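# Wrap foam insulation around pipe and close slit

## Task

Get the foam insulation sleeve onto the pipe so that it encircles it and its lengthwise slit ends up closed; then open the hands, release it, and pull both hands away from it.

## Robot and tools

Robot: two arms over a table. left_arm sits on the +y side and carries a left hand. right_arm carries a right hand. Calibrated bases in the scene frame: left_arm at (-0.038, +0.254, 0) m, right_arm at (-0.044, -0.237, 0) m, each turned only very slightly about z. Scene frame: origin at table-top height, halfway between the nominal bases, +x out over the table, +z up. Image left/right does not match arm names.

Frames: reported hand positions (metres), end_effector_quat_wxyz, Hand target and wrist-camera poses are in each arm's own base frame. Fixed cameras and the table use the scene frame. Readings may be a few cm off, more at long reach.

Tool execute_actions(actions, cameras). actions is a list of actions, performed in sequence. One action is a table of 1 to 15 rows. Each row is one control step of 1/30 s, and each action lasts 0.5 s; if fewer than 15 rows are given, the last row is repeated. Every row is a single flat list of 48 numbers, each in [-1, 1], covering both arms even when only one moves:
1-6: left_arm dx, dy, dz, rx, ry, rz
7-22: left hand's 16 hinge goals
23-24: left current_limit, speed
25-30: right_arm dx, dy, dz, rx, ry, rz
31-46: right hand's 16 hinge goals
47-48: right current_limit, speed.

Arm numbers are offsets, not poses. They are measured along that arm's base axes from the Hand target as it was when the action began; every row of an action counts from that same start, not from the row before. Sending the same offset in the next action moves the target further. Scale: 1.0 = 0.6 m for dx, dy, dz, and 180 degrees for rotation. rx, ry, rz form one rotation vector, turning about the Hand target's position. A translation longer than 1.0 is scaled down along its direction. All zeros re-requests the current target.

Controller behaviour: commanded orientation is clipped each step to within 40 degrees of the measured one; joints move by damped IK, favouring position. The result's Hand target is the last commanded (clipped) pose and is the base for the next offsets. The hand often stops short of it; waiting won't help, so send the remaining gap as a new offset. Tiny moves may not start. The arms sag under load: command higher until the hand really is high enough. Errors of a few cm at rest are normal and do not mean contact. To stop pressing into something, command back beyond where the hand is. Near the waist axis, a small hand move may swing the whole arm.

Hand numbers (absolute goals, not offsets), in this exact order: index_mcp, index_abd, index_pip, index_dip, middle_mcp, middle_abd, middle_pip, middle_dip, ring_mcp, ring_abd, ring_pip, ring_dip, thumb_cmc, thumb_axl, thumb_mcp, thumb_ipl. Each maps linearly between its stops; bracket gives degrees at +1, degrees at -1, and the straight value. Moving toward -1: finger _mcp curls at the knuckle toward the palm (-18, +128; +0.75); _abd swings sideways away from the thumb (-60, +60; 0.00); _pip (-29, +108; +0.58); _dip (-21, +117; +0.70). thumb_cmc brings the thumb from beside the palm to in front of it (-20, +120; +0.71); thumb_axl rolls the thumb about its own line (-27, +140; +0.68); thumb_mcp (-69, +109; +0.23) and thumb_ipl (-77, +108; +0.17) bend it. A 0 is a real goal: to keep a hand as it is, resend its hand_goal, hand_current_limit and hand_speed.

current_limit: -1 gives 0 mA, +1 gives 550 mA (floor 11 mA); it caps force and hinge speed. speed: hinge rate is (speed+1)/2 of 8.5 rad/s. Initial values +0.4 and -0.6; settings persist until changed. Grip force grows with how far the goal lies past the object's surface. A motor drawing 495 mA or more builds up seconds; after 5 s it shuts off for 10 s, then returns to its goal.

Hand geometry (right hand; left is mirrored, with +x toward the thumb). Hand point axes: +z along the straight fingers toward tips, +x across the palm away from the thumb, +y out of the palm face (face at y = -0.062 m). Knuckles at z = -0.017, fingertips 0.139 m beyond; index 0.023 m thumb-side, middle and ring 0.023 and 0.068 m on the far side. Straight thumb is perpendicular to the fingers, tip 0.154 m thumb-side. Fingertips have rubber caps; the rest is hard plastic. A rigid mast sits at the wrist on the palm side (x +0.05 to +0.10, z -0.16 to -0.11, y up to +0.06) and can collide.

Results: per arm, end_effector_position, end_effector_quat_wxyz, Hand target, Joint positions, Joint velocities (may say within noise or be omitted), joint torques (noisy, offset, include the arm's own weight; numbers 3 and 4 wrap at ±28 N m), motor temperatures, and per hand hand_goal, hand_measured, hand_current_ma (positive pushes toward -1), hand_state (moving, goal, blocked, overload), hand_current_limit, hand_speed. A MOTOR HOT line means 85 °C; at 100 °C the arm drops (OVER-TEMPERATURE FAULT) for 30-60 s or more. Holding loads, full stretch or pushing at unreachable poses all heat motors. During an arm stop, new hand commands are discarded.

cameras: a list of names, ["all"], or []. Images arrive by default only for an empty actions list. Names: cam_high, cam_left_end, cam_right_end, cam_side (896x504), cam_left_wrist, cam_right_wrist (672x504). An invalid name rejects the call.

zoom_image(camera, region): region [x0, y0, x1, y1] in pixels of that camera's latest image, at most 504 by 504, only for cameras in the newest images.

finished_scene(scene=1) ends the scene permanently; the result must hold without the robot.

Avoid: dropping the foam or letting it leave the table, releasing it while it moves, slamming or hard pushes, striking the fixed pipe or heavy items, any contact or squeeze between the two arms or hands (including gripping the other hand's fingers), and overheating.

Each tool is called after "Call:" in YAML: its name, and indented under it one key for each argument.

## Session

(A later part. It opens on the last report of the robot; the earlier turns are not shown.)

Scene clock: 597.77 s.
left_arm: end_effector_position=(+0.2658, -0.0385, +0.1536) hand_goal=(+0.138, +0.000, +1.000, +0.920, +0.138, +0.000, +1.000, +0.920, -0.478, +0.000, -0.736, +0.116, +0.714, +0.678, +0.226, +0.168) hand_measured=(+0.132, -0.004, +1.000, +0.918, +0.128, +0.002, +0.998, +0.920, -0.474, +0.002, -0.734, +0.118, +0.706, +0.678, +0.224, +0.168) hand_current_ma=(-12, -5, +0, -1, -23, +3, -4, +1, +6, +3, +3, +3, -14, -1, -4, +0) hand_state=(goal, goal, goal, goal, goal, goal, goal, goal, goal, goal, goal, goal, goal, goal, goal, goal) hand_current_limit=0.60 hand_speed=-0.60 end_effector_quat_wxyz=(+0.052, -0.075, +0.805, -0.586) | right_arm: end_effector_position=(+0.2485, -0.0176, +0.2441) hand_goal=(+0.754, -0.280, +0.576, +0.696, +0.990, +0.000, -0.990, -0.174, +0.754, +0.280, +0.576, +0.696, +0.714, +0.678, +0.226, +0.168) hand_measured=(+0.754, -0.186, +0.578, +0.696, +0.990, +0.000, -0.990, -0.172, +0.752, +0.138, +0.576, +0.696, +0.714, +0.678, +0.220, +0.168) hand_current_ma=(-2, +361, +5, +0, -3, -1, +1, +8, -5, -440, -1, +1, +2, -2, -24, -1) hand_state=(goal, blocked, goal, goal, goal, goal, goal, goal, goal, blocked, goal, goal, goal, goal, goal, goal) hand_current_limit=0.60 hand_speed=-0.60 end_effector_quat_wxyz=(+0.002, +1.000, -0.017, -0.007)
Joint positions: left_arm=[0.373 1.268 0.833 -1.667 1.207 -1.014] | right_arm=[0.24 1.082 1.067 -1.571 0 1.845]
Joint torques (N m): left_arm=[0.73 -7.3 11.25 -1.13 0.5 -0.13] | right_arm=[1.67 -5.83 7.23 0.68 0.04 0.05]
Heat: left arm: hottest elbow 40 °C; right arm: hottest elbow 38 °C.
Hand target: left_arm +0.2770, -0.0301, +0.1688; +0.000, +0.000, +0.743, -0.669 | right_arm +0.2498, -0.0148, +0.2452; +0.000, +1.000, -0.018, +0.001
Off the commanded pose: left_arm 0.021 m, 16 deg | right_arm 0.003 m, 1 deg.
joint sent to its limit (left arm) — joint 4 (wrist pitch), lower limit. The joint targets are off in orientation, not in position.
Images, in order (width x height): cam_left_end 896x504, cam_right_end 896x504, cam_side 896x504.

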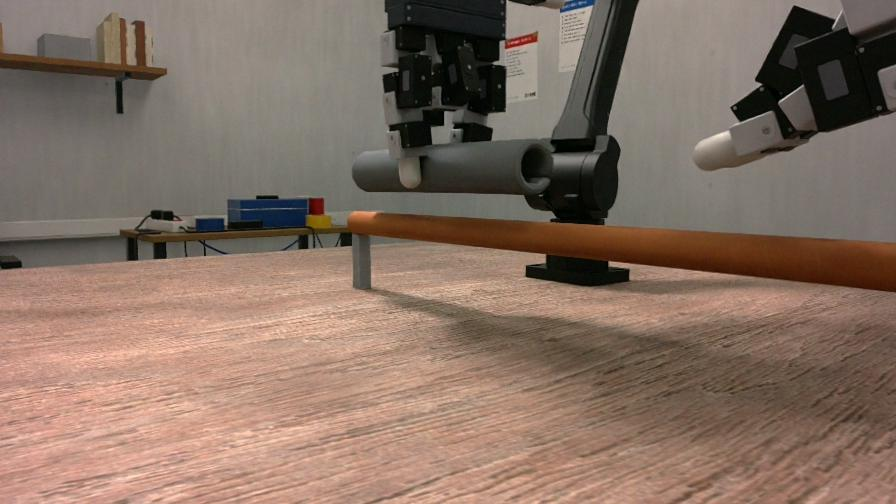

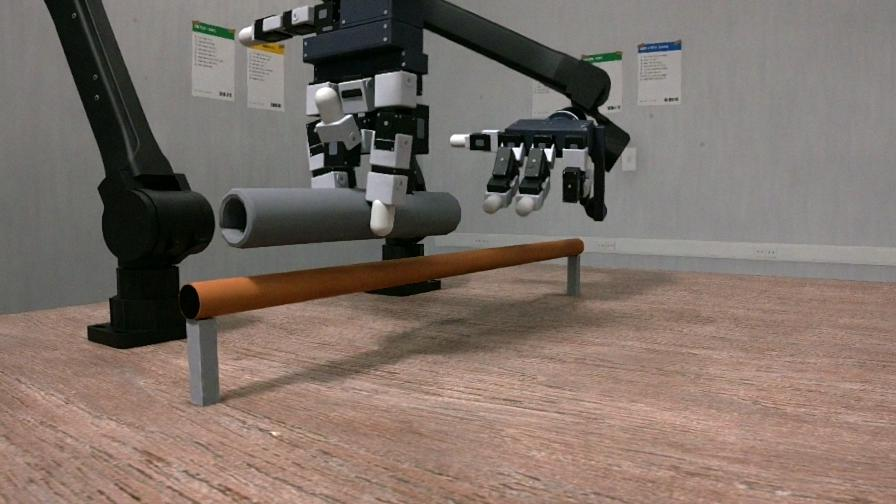

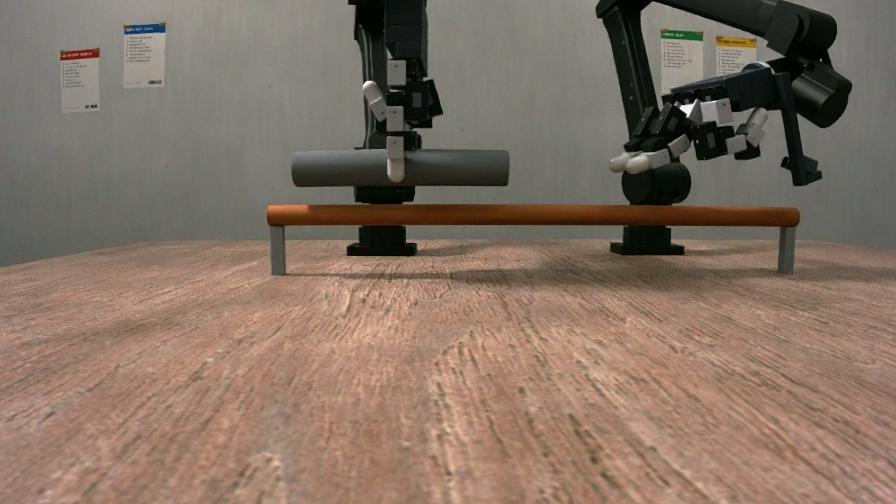

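Call:
execute_actions:
  actions:
    - [[0,0,0,0,0,0, 0.137,0,1.0,0.92, 0.137,0,1.0,0.92, -0.478,0,-0.736,0.116, 0.714,0.678,0.226,0.168, 0.6,-0.6, 0,0,-0.024,0,0,0, 0.754,-0.28,0.576,0.696, 0.99,0,-0.99,-0.174, 0.754,0.28,0.576,0.696, 0.714,0.678,0.226,0.168, 0.6,-0.6],[0,0,0,0,0,0, 0.137,0,1.0,0.92, 0.137,0,1.0,0.92, -0.478,0,-0.736,0.116, 0.714,0.678,0.226,0.168, 0.6,-0.6, 0,0,-0.048,0,0,0, 0.754,-0.28,0.576,0.696, 0.99,0,-0.99,-0.174, 0.754,0.28,0.576,0.696, 0.714,0.678,0.226,0.168, 0.6,-0.6]]
    - [[0,0,0,0,0,0, 0.137,0,1.0,0.92, 0.137,0,1.0,0.92, -0.478,0,-0.736,0.116, 0.714,0.678,0.226,0.168, 0.6,-0.6, 0,0,0,0,0,0, 0.754,-0.16,0.576,0.696, 0.99,0,-0.99,-0.174, 0.754,0.115,0.576,0.696, 0.714,0.678,0.226,0.168, 0.3,-0.85]]
  cameras: ["cam_side","cam_right_end","cam_left_end"]

Call:
zoom_image:
  camera: "cam_right_end"
  region: [170, 150, 420, 340]

Call:
zoom_image:
  camera: "cam_left_end"
  region: [420, 110, 620, 260]

Scene clock: 599.40 s.
left_arm: end_effector_position=(+0.2658, -0.0385, +0.1536) hand_goal=(+0.138, +0.000, +1.000, +0.920, +0.138, +0.000, +1.000, +0.920, -0.478, +0.000, -0.736, +0.116, +0.714, +0.678, +0.226, +0.168) hand_measured=(+0.132, -0.004, +1.000, +0.918, +0.128, +0.002, +0.998, +0.920, -0.474, +0.002, -0.734, +0.118, +0.706, +0.678, +0.224, +0.168) hand_current_ma=(-12, -5, +0, -1, -23, +3, -4, +1, +6, +3, +3, +3, -14, -1, -4, +0) hand_state=(goal, goal, goal, goal, goal, goal, goal, goal, goal, goal, goal, goal, goal, goal, goal, goal) hand_current_limit=0.60 hand_speed=-0.60 end_effector_quat_wxyz=(+0.052, -0.075, +0.805, -0.586) | right_arm: end_effector_position=(+0.2481, -0.0177, +0.2173) hand_goal=(+0.754, -0.160, +0.576, +0.696, +0.990, +0.000, -0.990, -0.174, +0.754, +0.116, +0.576, +0.696, +0.714, +0.678, +0.226, +0.168) hand_measured=(+0.752, -0.152, +0.576, +0.696, +0.990, +0.000, -0.990, -0.172, +0.752, +0.112, +0.576, +0.696, +0.714, +0.678, +0.220, +0.168) hand_current_ma=(-5, +27, +3, +0, -3, -1, +1, +8, -6, -9, -1, +1, +2, -2, -24, -1) hand_state=(goal, goal, goal, goal, goal, goal, goal, goal, goal, goal, goal, goal, goal, goal, goal, goal) hand_current_limit=0.30 hand_speed=-0.85 end_effector_quat_wxyz=(+0.001, +1.000, -0.017, -0.004)
Joint positions: left_arm=[0.373 1.268 0.833 -1.667 1.207 -1.014] | right_arm=[0.24 1.08 0.996 -1.496 0 1.845]
Joint torques (N m): left_arm=[0.91 -7.65 11.28 -1.22 0.51 -0.12] | right_arm=[1.9 -5.07 7.09 0.77 0.03 0.05]
Heat: left arm: hottest elbow 41 °C; right arm: hottest elbow 38 °C.
Hand target: left_arm +0.2770, -0.0301, +0.1688; +0.000, +0.000, +0.743, -0.669 | right_arm +0.2499, -0.0148, +0.2164; +0.000, +1.000, -0.018, +0.001
Off the commanded pose: left_arm 0.021 m, 16 deg | right_arm 0.004 m, 1 deg.
joint sent to its limit (left arm) — joint 4 (wrist pitch), lower limit. The joint targets are off in orientation, not in position.
Images, in order (width x height): cam_left_end 896x504, cam_right_end 896x504, cam_side 896x504.

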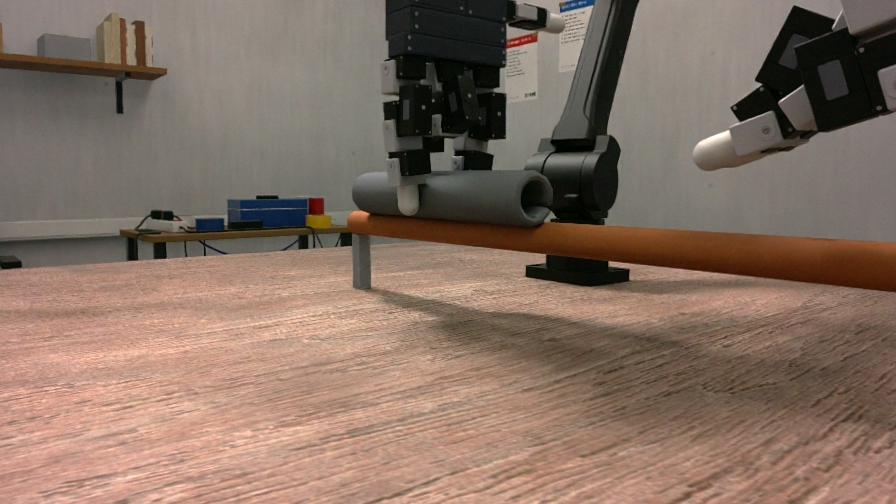

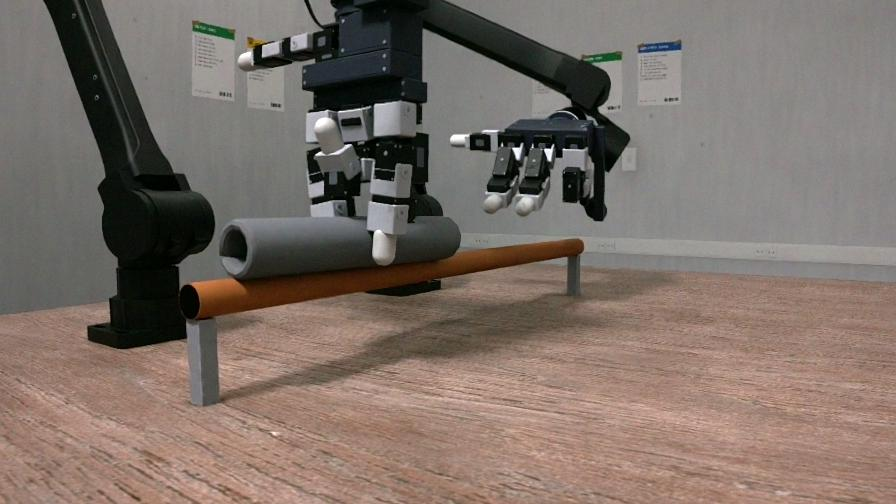

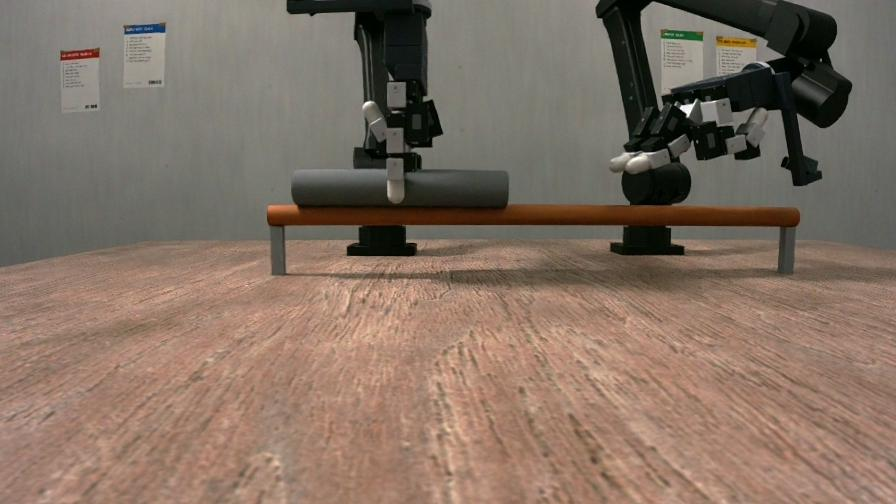

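Scaled by 2.016 from the camera's 896x504 image, which has a finer 1280x720 frame.

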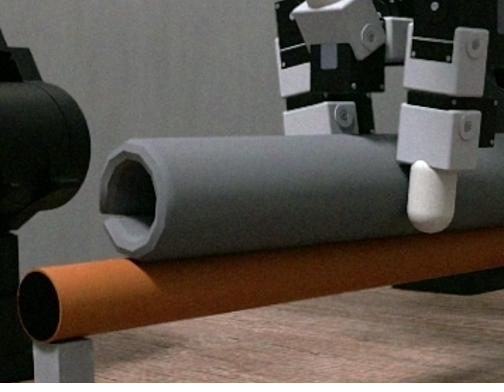

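Scaled by 2.520 from the camera's 896x504 image, which has a finer 1280x720 frame.

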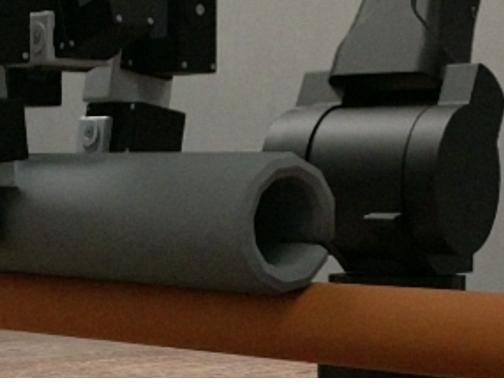

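Call:
execute_actions:
  actions:
    - [[0,0,0,0,0,0, 0.137,0,1.0,0.92, 0.137,0,1.0,0.92, -0.478,0,-0.736,0.116, 0.714,0.678,0.226,0.168, 0.6,-0.6, -0.012,0,0,0,0,0, 0.754,-0.16,0.576,0.696, 0.99,0,-0.99,-0.174, 0.754,0.115,0.576,0.696, 0.714,0.678,0.226,0.168, 0.3,-0.85],[0,0,0,0,0,0, 0.137,0,1.0,0.92, 0.137,0,1.0,0.92, -0.478,0,-0.736,0.116, 0.714,0.678,0.226,0.168, 0.6,-0.6, -0.024,0,0,0,0,0, 0.754,-0.16,0.576,0.696, 0.99,0,-0.99,-0.174, 0.754,0.115,0.576,0.696, 0.714,0.678,0.226,0.168, 0.3,-0.85]]
  cameras: ["cam_side","cam_right_end","cam_left_end"]

Call:
zoom_image:
  camera: "cam_right_end"
  region: [170, 150, 420, 340]

Call:
zoom_image:
  camera: "cam_left_end"
  region: [420, 110, 620, 260]

Scene clock: 600.37 s.
left_arm: end_effector_position=(+0.2658, -0.0385, +0.1536) hand_goal=(+0.138, +0.000, +1.000, +0.920, +0.138, +0.000, +1.000, +0.920, -0.478, +0.000, -0.736, +0.116, +0.714, +0.678, +0.226, +0.168) hand_measured=(+0.132, -0.004, +1.000, +0.918, +0.128, +0.002, +0.998, +0.920, -0.474, +0.002, -0.734, +0.118, +0.706, +0.678, +0.224, +0.168) hand_current_ma=(-12, -5, +0, -1, -23, +3, -4, +1, +6, +3, +3, +3, -14, -1, -4, +0) hand_state=(goal, goal, goal, goal, goal, goal, goal, goal, goal, goal, goal, goal, goal, goal, goal, goal) hand_current_limit=0.60 hand_speed=-0.60 end_effector_quat_wxyz=(+0.052, -0.075, +0.805, -0.586) | right_arm: end_effector_position=(+0.2391, -0.0167, +0.2169) hand_goal=(+0.754, -0.160, +0.576, +0.696, +0.990, +0.000, -0.990, -0.174, +0.754, +0.116, +0.576, +0.696, +0.714, +0.678, +0.226, +0.168) hand_measured=(+0.752, -0.152, +0.576, +0.696, +0.990, +0.000, -0.990, -0.172, +0.752, +0.102, +0.576, +0.696, +0.714, +0.678, +0.220, +0.168) hand_current_ma=(-5, +27, +3, +0, -3, -1, +1, +8, -8, -48, -1, +1, +2, -2, -24, -1) hand_state=(goal, goal, goal, goal, goal, goal, goal, goal, goal, goal, goal, goal, goal, goal, goal, goal) hand_current_limit=0.30 hand_speed=-0.85 end_effector_quat_wxyz=(+0.000, +1.000, -0.017, +0.001)
Joint positions: left_arm=[0.373 1.268 0.833 -1.667 1.207 -1.014] | right_arm=[0.251 1.048 0.975 -1.495 0 1.857]
Joint torques (N m): left_arm=[0.85 -7.59 11.25 -1.16 0.5 -0.12] | right_arm=[1.85 -5.42 6.63 0.34 0.04 0.07]
Heat: left arm: hottest elbow 41 °C; right arm: hottest elbow 37 °C.
Hand target: left_arm +0.2770, -0.0301, +0.1688; +0.000, +0.000, +0.743, -0.669 | right_arm +0.2356, -0.0148, +0.2164; +0.000, +1.000, -0.018, +0.001
Off the commanded pose: left_arm 0.021 m, 16 deg | right_arm 0.004 m, 0 deg.
joint sent to its limit (left arm) — joint 4 (wrist pitch), lower limit. The joint targets are off in orientation, not in position.
Images, in order (width x height): cam_left_end 896x504, cam_right_end 896x504, cam_side 896x504.

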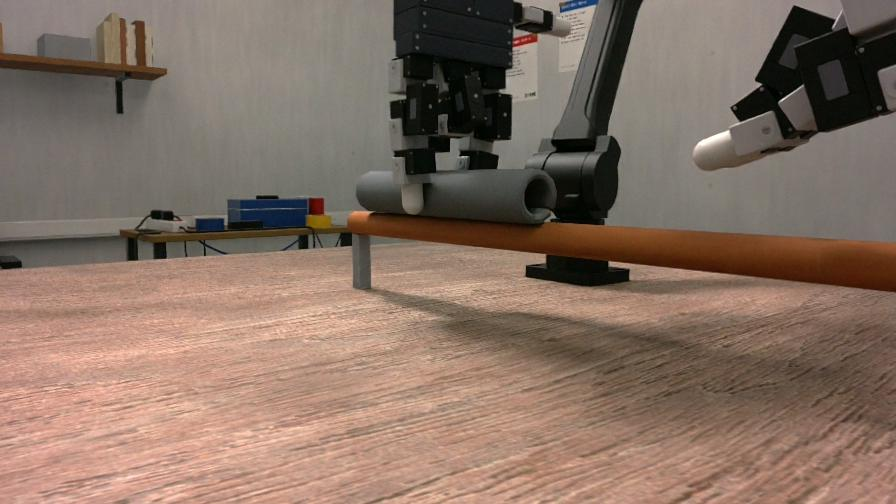

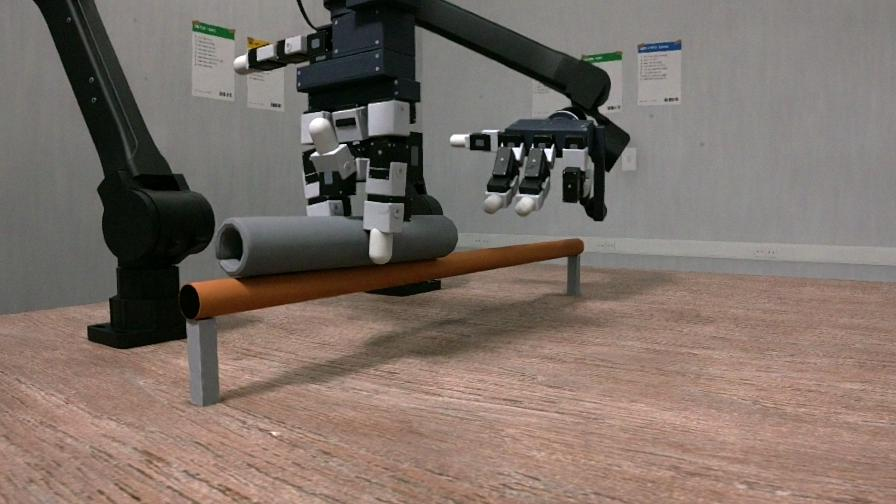

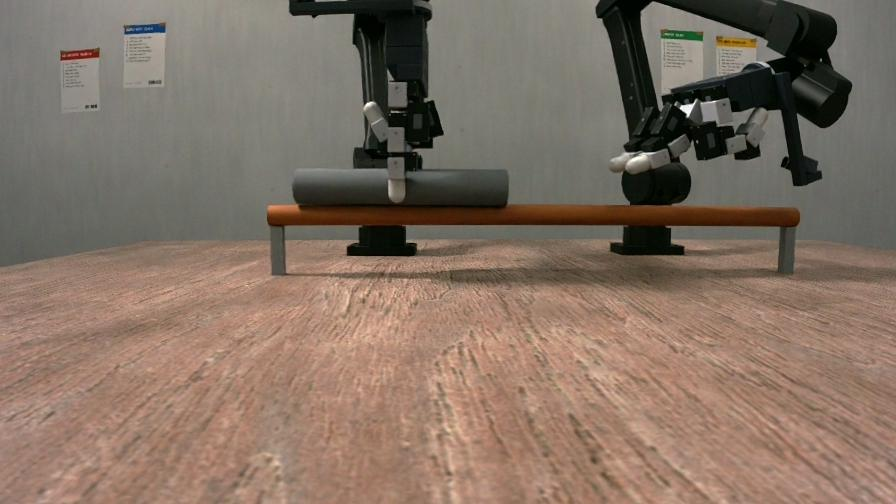

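Scaled by 2.016 from the camera's 896x504 image, which has a finer 1280x720 frame.

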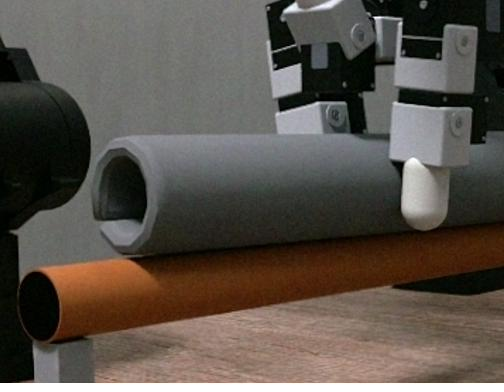

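Scaled by 2.520 from the camera's 896x504 image, which has a finer 1280x720 frame.

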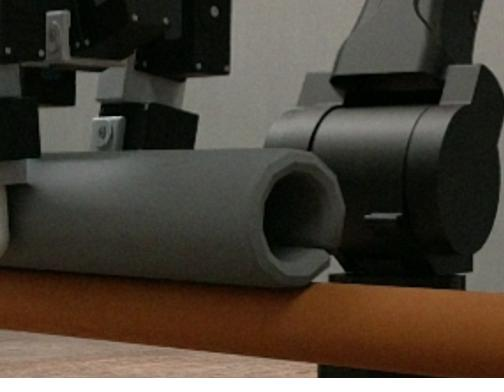

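Call:
execute_actions:
  actions:
    - [[0,0,0,0,0,0, 0.137,0,1.0,0.92, 0.137,0,1.0,0.92, -0.478,0,-0.736,0.116, 0.714,0.678,0.226,0.168, 0.6,-0.6, -0.015,0,0,0,0,0, 0.754,-0.155,0.576,0.696, 0.99,0,-0.99,-0.174, 0.754,0.11,0.576,0.696, 0.714,0.678,0.226,0.168, 0.3,-0.85],[0,0,0,0,0,0, 0.137,0,1.0,0.92, 0.137,0,1.0,0.92, -0.478,0,-0.736,0.116, 0.714,0.678,0.226,0.168, 0.6,-0.6, -0.03,0,0,0,0,0, 0.754,-0.155,0.576,0.696, 0.99,0,-0.99,-0.174, 0.754,0.11,0.576,0.696, 0.714,0.678,0.226,0.168, 0.3,-0.85]]
  cameras: ["cam_side","cam_right_end","cam_left_end"]

Call:
zoom_image:
  camera: "cam_right_end"
  region: [170, 150, 420, 340]

Call:
zoom_image:
  camera: "cam_left_end"
  region: [420, 110, 620, 260]

Scene clock: 601.37 s.
left_arm: end_effector_position=(+0.2658, -0.0385, +0.1536) hand_goal=(+0.138, +0.000, +1.000, +0.920, +0.138, +0.000, +1.000, +0.920, -0.478, +0.000, -0.736, +0.116, +0.714, +0.678, +0.226, +0.168) hand_measured=(+0.132, -0.004, +1.000, +0.918, +0.128, +0.002, +0.998, +0.920, -0.474, +0.002, -0.734, +0.118, +0.706, +0.678, +0.224, +0.168) hand_current_ma=(-12, -5, +0, -1, -23, +3, -4, +1, +6, +3, +3, +3, -14, -1, -4, +0) hand_state=(goal, goal, goal, goal, goal, goal, goal, goal, goal, goal, goal, goal, goal, goal, goal, goal) hand_current_limit=0.60 hand_speed=-0.60 end_effector_quat_wxyz=(+0.052, -0.075, +0.805, -0.586) | right_arm: end_effector_position=(+0.2228, -0.0162, +0.2161) hand_goal=(+0.754, -0.154, +0.576, +0.696, +0.990, +0.000, -0.990, -0.174, +0.754, +0.110, +0.576, +0.696, +0.714, +0.678, +0.226, +0.168) hand_measured=(+0.752, -0.150, +0.576, +0.696, +0.990, +0.000, -0.990, -0.172, +0.752, +0.098, +0.576, +0.696, +0.714, +0.678, +0.220, +0.168) hand_current_ma=(-5, +11, +3, +0, -3, -1, +1, +8, -8, -39, -1, +1, +2, -2, -24, -1) hand_state=(goal, goal, goal, goal, goal, goal, goal, goal, goal, goal, goal, goal, goal, goal, goal, goal) hand_current_limit=0.30 hand_speed=-0.85 end_effector_quat_wxyz=(-0.001, +1.000, -0.017, +0.006)
Joint positions: left_arm=[0.373 1.268 0.833 -1.667 1.207 -1.014] | right_arm=[0.27 0.997 0.941 -1.503 0.002 1.875]
Joint torques (N m): left_arm=[0.91 -7.47 11.28 -1.21 0.48 -0.13] | right_arm=[1.79 -4.25 6.84 -0.17 0.01 0.04]
Heat: left arm: hottest elbow 41 °C; right arm: hottest elbow 37 °C.
Hand target: left_arm +0.2770, -0.0301, +0.1688; +0.000, +0.000, +0.743, -0.669 | right_arm +0.2175, -0.0148, +0.2164; +0.000, +1.000, -0.018, +0.001
Off the commanded pose: left_arm 0.021 m, 16 deg | right_arm 0.005 m, 1 deg.
joint sent to its limit (left arm) — joint 4 (wrist pitch), lower limit. The joint targets are off in orientation, not in position.
Images, in order (width x height): cam_left_end 896x504, cam_right_end 896x504, cam_side 896x504.

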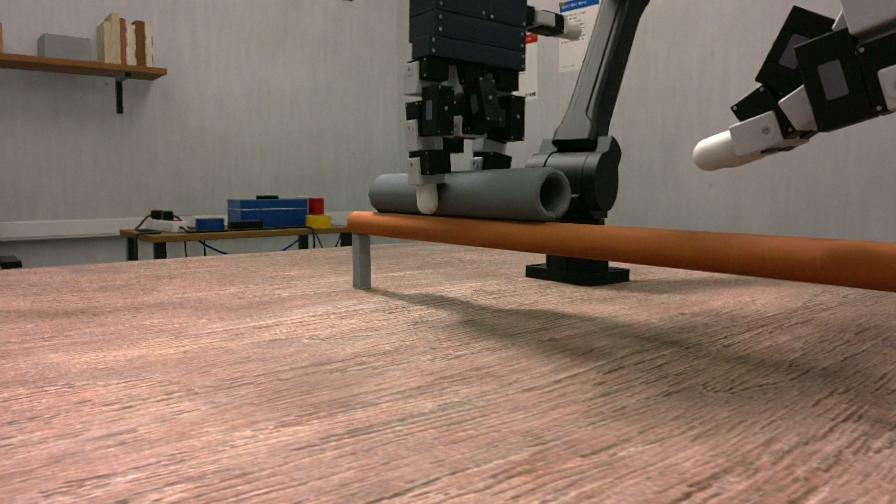

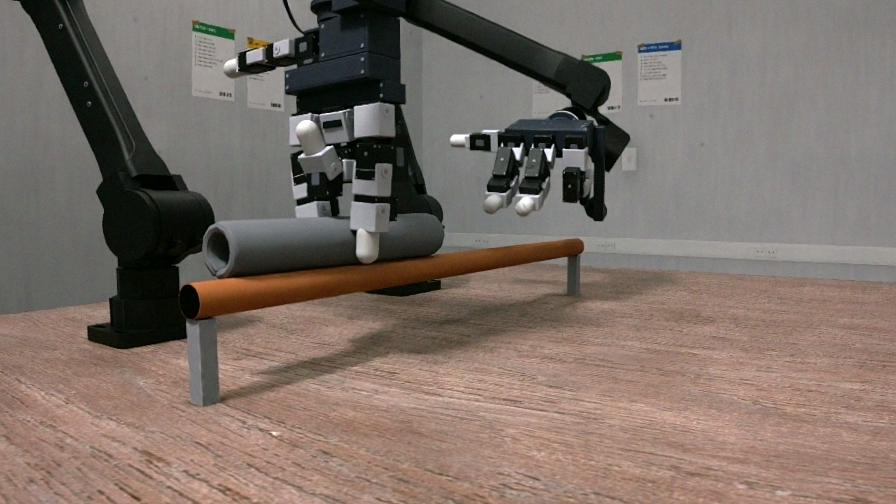

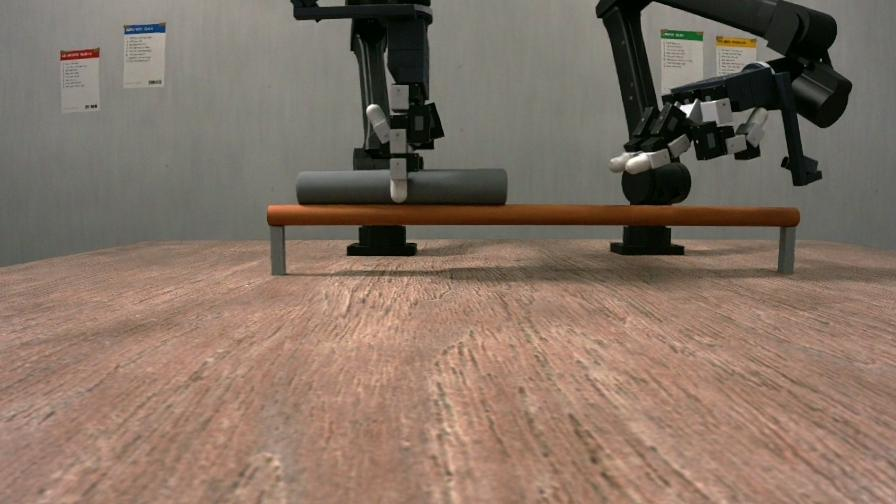

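Scaled by 2.016 from the camera's 896x504 image, which has a finer 1280x720 frame.

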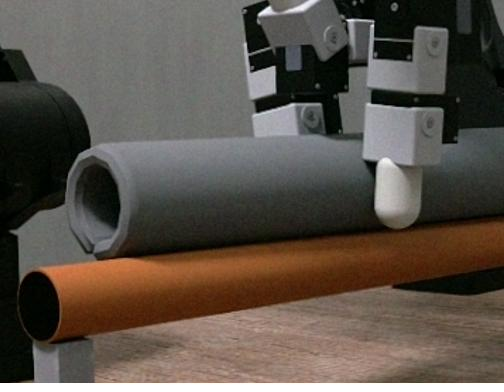

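Scaled by 2.520 from the camera's 896x504 image, which has a finer 1280x720 frame.

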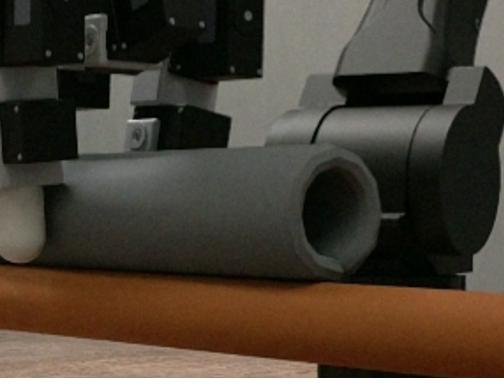

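Call:
execute_actions:
  actions:
    - [[0,0,0,0,0,0, 0.137,0,1.0,0.92, 0.137,0,1.0,0.92, -0.478,0,-0.736,0.116, 0.714,0.678,0.226,0.168, 0.6,-0.6, 0,0,0,0,0,0, 0.754,-0.28,0.576,0.696, 0.99,0,-0.99,-0.174, 0.754,0.28,0.576,0.696, 0.714,0.678,0.226,0.168, 0.6,-0.6]]
    - [[0,0,0,0,0,0, 0.137,0,1.0,0.92, 0.137,0,1.0,0.92, -0.478,0,-0.736,0.116, 0.714,0.678,0.226,0.168, 0.6,-0.6, 0,0,0.017,0,0,0, 0.754,-0.28,0.576,0.696, 0.99,0,-0.99,-0.174, 0.754,0.28,0.576,0.696, 0.714,0.678,0.226,0.168, 0.6,-0.6],[0,0,0,0,0,0, 0.137,0,1.0,0.92, 0.137,0,1.0,0.92, -0.478,0,-0.736,0.116, 0.714,0.678,0.226,0.168, 0.6,-0.6, 0,0,0.035,0,0,0, 0.754,-0.28,0.576,0.696, 0.99,0,-0.99,-0.174, 0.754,0.28,0.576,0.696, 0.714,0.678,0.226,0.168, 0.6,-0.6]]
    - [[0,0,0,0,0,0, 0.137,0,1.0,0.92, 0.137,0,1.0,0.92, -0.478,0,-0.736,0.116, 0.714,0.678,0.226,0.168, 0.6,-0.6, 0.02,-0.02,0,0,0,0, 0.754,-0.28,0.576,0.696, 0.99,0,-0.99,-0.174, 0.754,0.28,0.576,0.696, 0.714,0.678,0.226,0.168, 0.6,-0.6],[0,0,0,0,0,0, 0.137,0,1.0,0.92, 0.137,0,1.0,0.92, -0.478,0,-0.736,0.116, 0.714,0.678,0.226,0.168, 0.6,-0.6, 0.045,-0.045,0,0,0,0, 0.754,-0.28,0.576,0.696, 0.99,0,-0.99,-0.174, 0.754,0.28,0.576,0.696, 0.714,0.678,0.226,0.168, 0.6,-0.6]]
  cameras: ["cam_side","cam_right_end","cam_left_end"]

Call:
zoom_image:
  camera: "cam_right_end"
  region: [170, 150, 420, 340]

Call:
zoom_image:
  camera: "cam_left_end"
  region: [420, 110, 620, 260]

Scene clock: 603.97 s.
left_arm: end_effector_position=(+0.2658, -0.0385, +0.1536) hand_goal=(+0.138, +0.000, +1.000, +0.920, +0.138, +0.000, +1.000, +0.920, -0.478, +0.000, -0.736, +0.116, +0.714, +0.678, +0.226, +0.168) hand_measured=(+0.132, -0.004, +1.000, +0.918, +0.128, +0.002, +0.998, +0.920, -0.474, +0.002, -0.734, +0.118, +0.706, +0.678, +0.224, +0.168) hand_current_ma=(-12, -5, +0, -1, -23, +3, -4, +1, +6, +3, +3, +3, -14, -1, -4, +0) hand_state=(goal, goal, goal, goal, goal, goal, goal, goal, goal, goal, goal, goal, goal, goal, goal, goal) hand_current_limit=0.60 hand_speed=-0.60 end_effector_quat_wxyz=(+0.052, -0.075, +0.805, -0.586) | right_arm: end_effector_position=(+0.2274, -0.0427, +0.2244) hand_goal=(+0.754, -0.280, +0.576, +0.696, +0.990, +0.000, -0.990, -0.174, +0.754, +0.280, +0.576, +0.696, +0.714, +0.678, +0.226, +0.168) hand_measured=(+0.752, -0.176, +0.576, +0.696, +0.990, +0.000, -0.990, -0.172, +0.752, +0.126, +0.576, +0.696, +0.714, +0.678, +0.220, +0.168) hand_current_ma=(-3, +406, +3, +0, -3, -1, +1, +8, -5, -440, -1, +1, +2, -2, -24, -1) hand_state=(goal, blocked, goal, goal, goal, goal, goal, goal, goal, blocked, goal, goal, goal, goal, goal, goal) hand_current_limit=0.60 hand_speed=-0.60 end_effector_quat_wxyz=(+0.006, +1.000, -0.019, -0.021)
Joint positions: left_arm=[0.373 1.268 0.833 -1.667 1.207 -1.014] | right_arm=[0.166 1.032 0.978 -1.56 0.004 1.774]
Joint torques (N m): left_arm=[0.91 -7.36 11.26 -1.17 0.51 -0.12] | right_arm=[0.67 -3.43 10.96 0.57 -0.05 -0.12]
Heat: left arm: hottest elbow 41 °C; right arm: hottest elbow 37 °C.
Hand target: left_arm +0.2770, -0.0301, +0.1688; +0.000, +0.000, +0.743, -0.669 | right_arm +0.2445, -0.0418, +0.2374; +0.000, +1.000, -0.018, +0.001
Off the commanded pose: left_arm 0.021 m, 16 deg | right_arm 0.022 m, 3 deg.
joint sent to its limit (left arm) — joint 4 (wrist pitch), lower limit. The joint targets are off in orientation, not in position.
Images, in order (width x height): cam_left_end 896x504, cam_right_end 896x504, cam_side 896x504.

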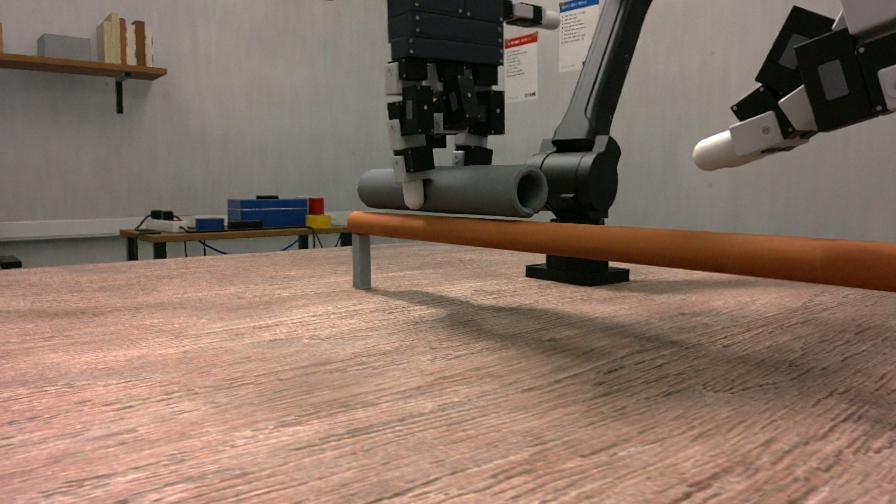

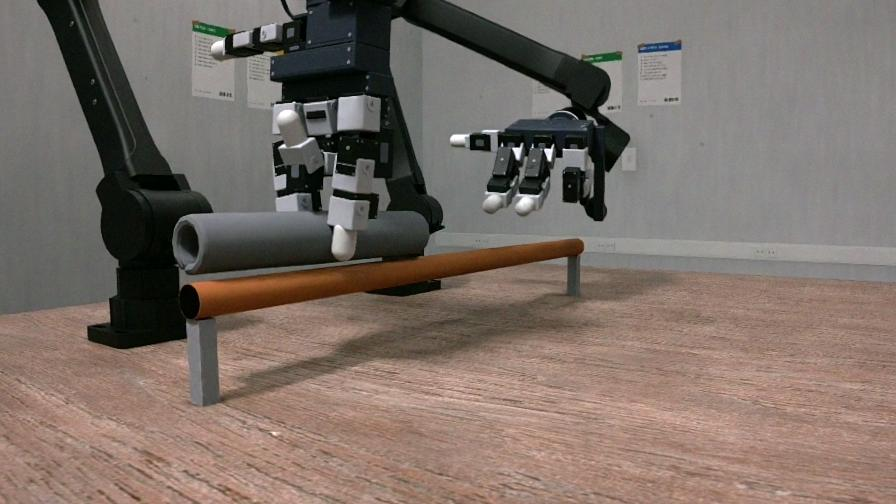

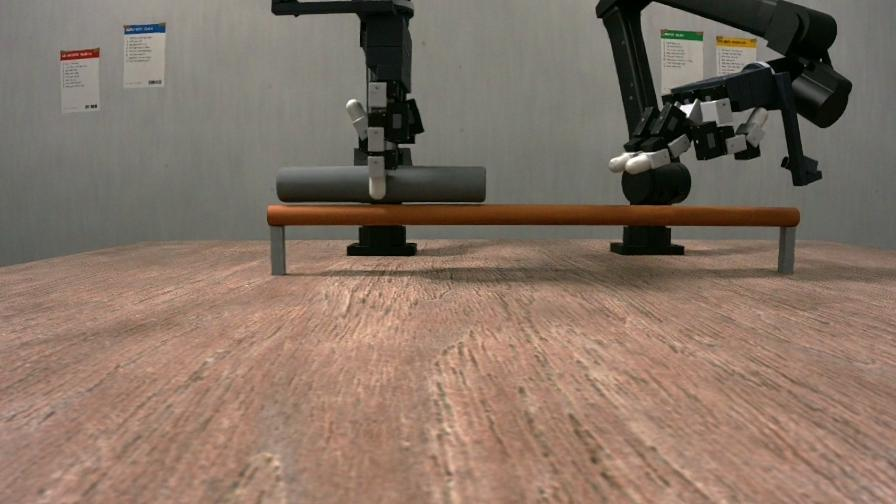

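Scaled by 2.016 from the camera's 896x504 image, which has a finer 1280x720 frame.

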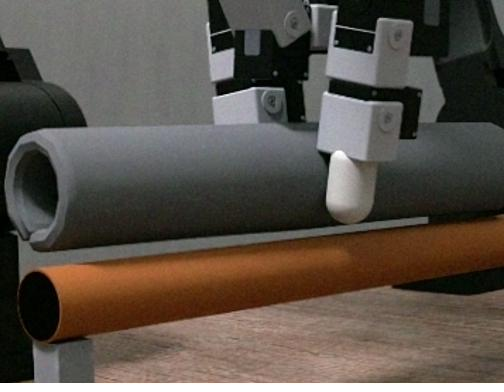

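Scaled by 2.520 from the camera's 896x504 image, which has a finer 1280x720 frame.

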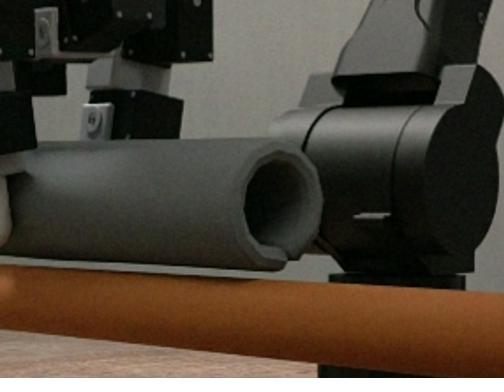

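Call:
execute_actions:
  actions:
    - [[0,0,0,0,0,0, 0.137,0,1.0,0.92, 0.137,0,1.0,0.92, -0.478,0,-0.736,0.116, 0.714,0.678,0.226,0.168, 0.6,-0.6, 0.012,0,0,0,0,0, 0.754,-0.28,0.576,0.696, 0.99,0,-0.99,-0.174, 0.754,0.28,0.576,0.696, 0.714,0.678,0.226,0.168, 0.6,-0.6]]
    - [[0,0,0,0,0,0, 0.137,0,1.0,0.92, 0.137,0,1.0,0.92, -0.478,0,-0.736,0.116, 0.714,0.678,0.226,0.168, 0.6,-0.6, 0,0,-0.012,0,0,0, 0.754,-0.28,0.576,0.696, 0.99,0,-0.99,-0.174, 0.754,0.28,0.576,0.696, 0.714,0.678,0.226,0.168, 0.6,-0.6]]
  cameras: ["cam_right_end"]

Call:
zoom_image:
  camera: "cam_right_end"
  region: [170, 150, 420, 340]

Scene clock: 605.47 s.
left_arm: end_effector_position=(+0.2658, -0.0385, +0.1536) hand_goal=(+0.138, +0.000, +1.000, +0.920, +0.138, +0.000, +1.000, +0.920, -0.478, +0.000, -0.736, +0.116, +0.714, +0.678, +0.226, +0.168) hand_measured=(+0.132, -0.004, +1.000, +0.918, +0.128, +0.002, +0.998, +0.920, -0.474, +0.002, -0.734, +0.118, +0.706, +0.678, +0.224, +0.168) hand_current_ma=(-12, -5, +0, -1, -23, +3, -4, +1, +6, +3, +3, +3, -14, -1, -4, +0) hand_state=(goal, goal, goal, goal, goal, goal, goal, goal, goal, goal, goal, goal, goal, goal, goal, goal) hand_current_limit=0.60 hand_speed=-0.60 end_effector_quat_wxyz=(+0.052, -0.075, +0.805, -0.586) | right_arm: end_effector_position=(+0.2393, -0.0418, +0.2237) hand_goal=(+0.754, -0.280, +0.576, +0.696, +0.990, +0.000, -0.990, -0.174, +0.754, +0.280, +0.576, +0.696, +0.714, +0.678, +0.226, +0.168) hand_measured=(+0.752, -0.176, +0.576, +0.696, +0.990, +0.000, -0.990, -0.172, +0.752, +0.126, +0.576, +0.696, +0.714, +0.678, +0.220, +0.168) hand_current_ma=(-3, +406, +3, +0, -3, -1, +1, +8, -5, -440, -1, +1, +2, -2, -24, -1) hand_state=(goal, blocked, goal, goal, goal, goal, goal, goal, goal, blocked, goal, goal, goal, goal, goal, goal) hand_current_limit=0.60 hand_speed=-0.60 end_effector_quat_wxyz=(+0.004, +1.000, -0.018, -0.011)
Joint positions: left_arm=[0.373 1.268 0.833 -1.667 1.207 -1.014] | right_arm=[0.162 1.052 0.992 -1.534 0.003 1.769]
Joint torques (N m): left_arm=[0.85 -7.3 11.25 -1.16 0.51 -0.11] | right_arm=[0.79 -3.78 9.59 0.59 -0.04 -0.1]
Heat: left arm: hottest elbow 41 °C; right arm: hottest elbow 37 °C.
Hand target: left_arm +0.2770, -0.0301, +0.1688; +0.000, +0.000, +0.743, -0.669 | right_arm +0.2517, -0.0418, +0.2302; +0.000, +1.000, -0.018, +0.001
Off the commanded pose: left_arm 0.021 m, 16 deg | right_arm 0.014 m, 2 deg.
joint sent to its limit (left arm) — joint 4 (wrist pitch), lower limit. The joint targets are off in orientation, not in position.
Images, in order (width x height): cam_right_end 896x504.

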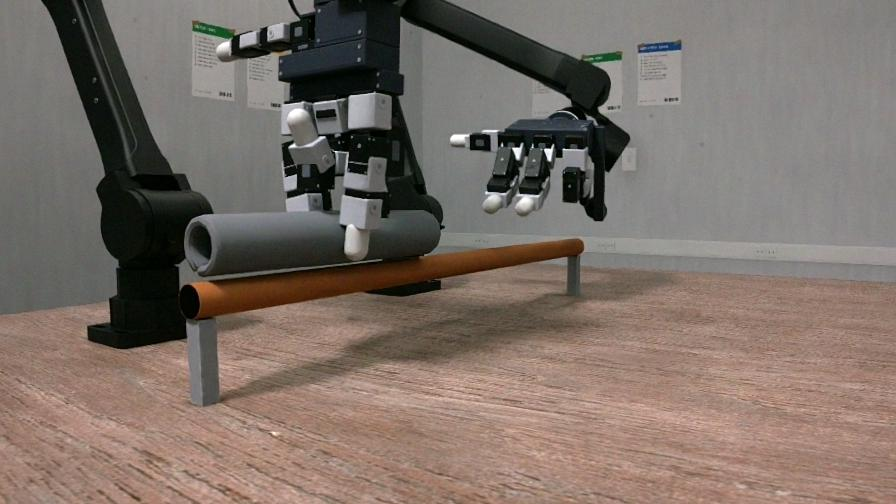

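Scaled by 2.016 from the camera's 896x504 image, which has a finer 1280x720 frame.

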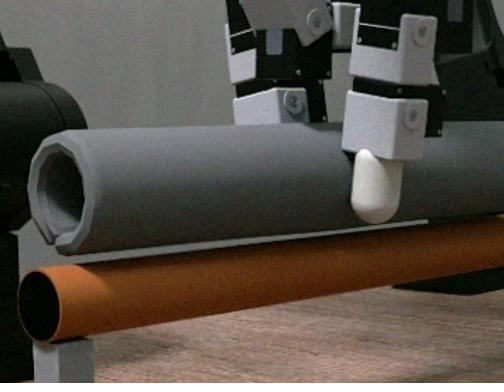

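Call:
execute_actions:
  actions:
    - [[0,0,0,0,0,0, 0.137,0,1.0,0.92, 0.137,0,1.0,0.92, -0.478,0,-0.736,0.116, 0.714,0.678,0.226,0.168, 0.6,-0.6, -0.0215,0,-0.011,0,0,0, 0.754,-0.28,0.576,0.696, 0.99,0,-0.99,-0.174, 0.754,0.28,0.576,0.696, 0.714,0.678,0.226,0.168, 0.6,-0.6],[0,0,0,0,0,0, 0.137,0,1.0,0.92, 0.137,0,1.0,0.92, -0.478,0,-0.736,0.116, 0.714,0.678,0.226,0.168, 0.6,-0.6, -0.0215,0,-0.022,0,0,0, 0.754,-0.28,0.576,0.696, 0.99,0,-0.99,-0.174, 0.754,0.28,0.576,0.696, 0.714,0.678,0.226,0.168, 0.6,-0.6]]
  cameras: ["cam_right_end","cam_side","cam_left_end"]

Call:
zoom_image:
  camera: "cam_right_end"
  region: [170, 150, 420, 340]

Call:
zoom_image:
  camera: "cam_left_end"
  region: [470, 150, 590, 240]

Scene clock: 606.60 s.
left_arm: end_effector_position=(+0.2658, -0.0385, +0.1536) hand_goal=(+0.138, +0.000, +1.000, +0.920, +0.138, +0.000, +1.000, +0.920, -0.478, +0.000, -0.736, +0.116, +0.714, +0.678, +0.226, +0.168) hand_measured=(+0.132, -0.004, +1.000, +0.918, +0.128, +0.002, +0.998, +0.920, -0.474, +0.002, -0.734, +0.118, +0.706, +0.678, +0.224, +0.168) hand_current_ma=(-12, -5, +0, -1, -23, +3, -4, +1, +6, +3, +3, +3, -14, -1, -4, +0) hand_state=(goal, goal, goal, goal, goal, goal, goal, goal, goal, goal, goal, goal, goal, goal, goal, goal) hand_current_limit=0.60 hand_speed=-0.60 end_effector_quat_wxyz=(+0.052, -0.075, +0.805, -0.586) | right_arm: end_effector_position=(+0.2395, -0.0416, +0.2189) hand_goal=(+0.754, -0.280, +0.576, +0.696, +0.990, +0.000, -0.990, -0.174, +0.754, +0.280, +0.576, +0.696, +0.714, +0.678, +0.226, +0.168) hand_measured=(+0.752, -0.176, +0.576, +0.696, +0.990, +0.000, -0.990, -0.172, +0.752, +0.126, +0.576, +0.696, +0.714, +0.678, +0.220, +0.168) hand_current_ma=(-3, +406, +3, +0, -3, -1, +1, +8, -4, -440, -1, +1, +2, -2, -24, -1) hand_state=(goal, blocked, goal, goal, goal, goal, goal, goal, goal, blocked, goal, goal, goal, goal, goal, goal) hand_current_limit=0.60 hand_speed=-0.60 end_effector_quat_wxyz=(+0.002, +1.000, -0.018, -0.002)
Joint positions: left_arm=[0.373 1.268 0.833 -1.667 1.207 -1.014] | right_arm=[0.162 1.04 0.974 -1.509 0.002 1.769]
Joint torques (N m): left_arm=[0.67 -7.36 11.29 -1.2 0.52 -0.13] | right_arm=[0.97 -5.19 6.46 0.54 -0.04 -0.06]
Heat: left arm: hottest elbow 41 °C; right arm: hottest elbow 37 °C.
Hand target: left_arm +0.2770, -0.0301, +0.1688; +0.000, +0.000, +0.743, -0.669 | right_arm +0.2387, -0.0418, +0.2170; +0.000, +1.000, -0.018, +0.001
Off the commanded pose: left_arm 0.021 m, 16 deg | right_arm 0.002 m, 0 deg.
joint sent to its limit (left arm) — joint 4 (wrist pitch), lower limit. The joint targets are off in orientation, not in position.
Images, in order (width x height): cam_left_end 896x504, cam_right_end 896x504, cam_side 896x504.

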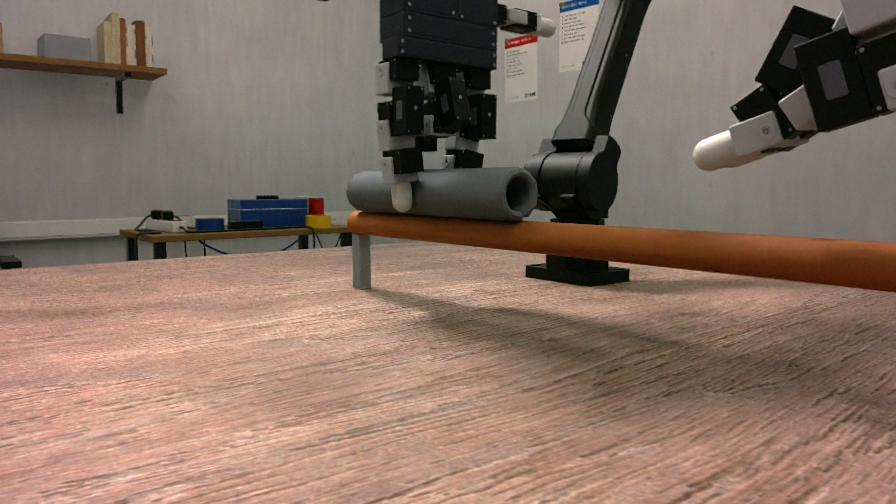

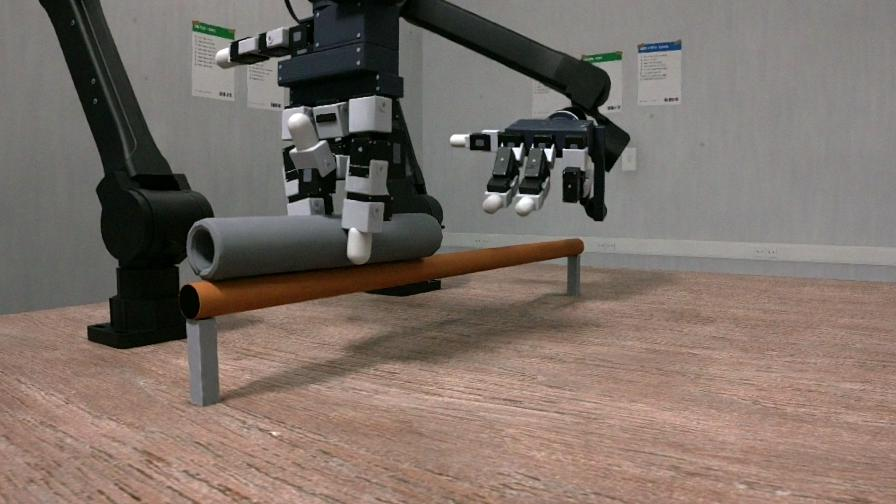

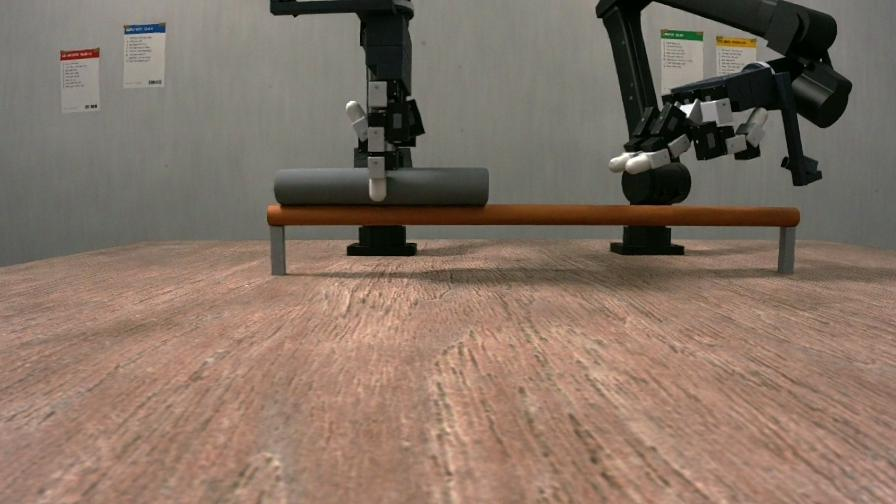

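Scaled by 2.016 from the camera's 896x504 image, which has a finer 1280x720 frame.

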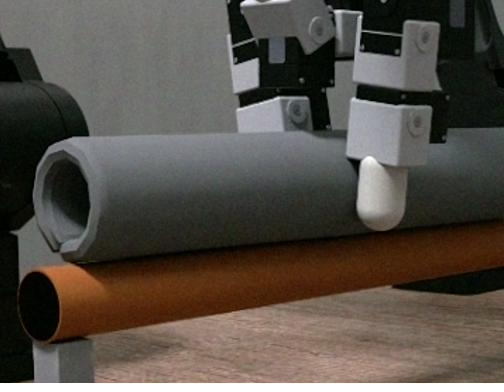

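Scaled by 4.200 from the camera's 896x504 image, which has a finer 1280x720 frame.

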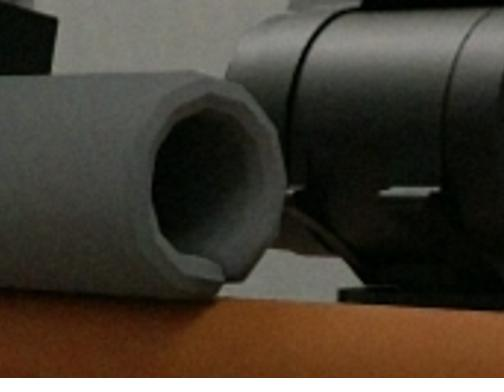

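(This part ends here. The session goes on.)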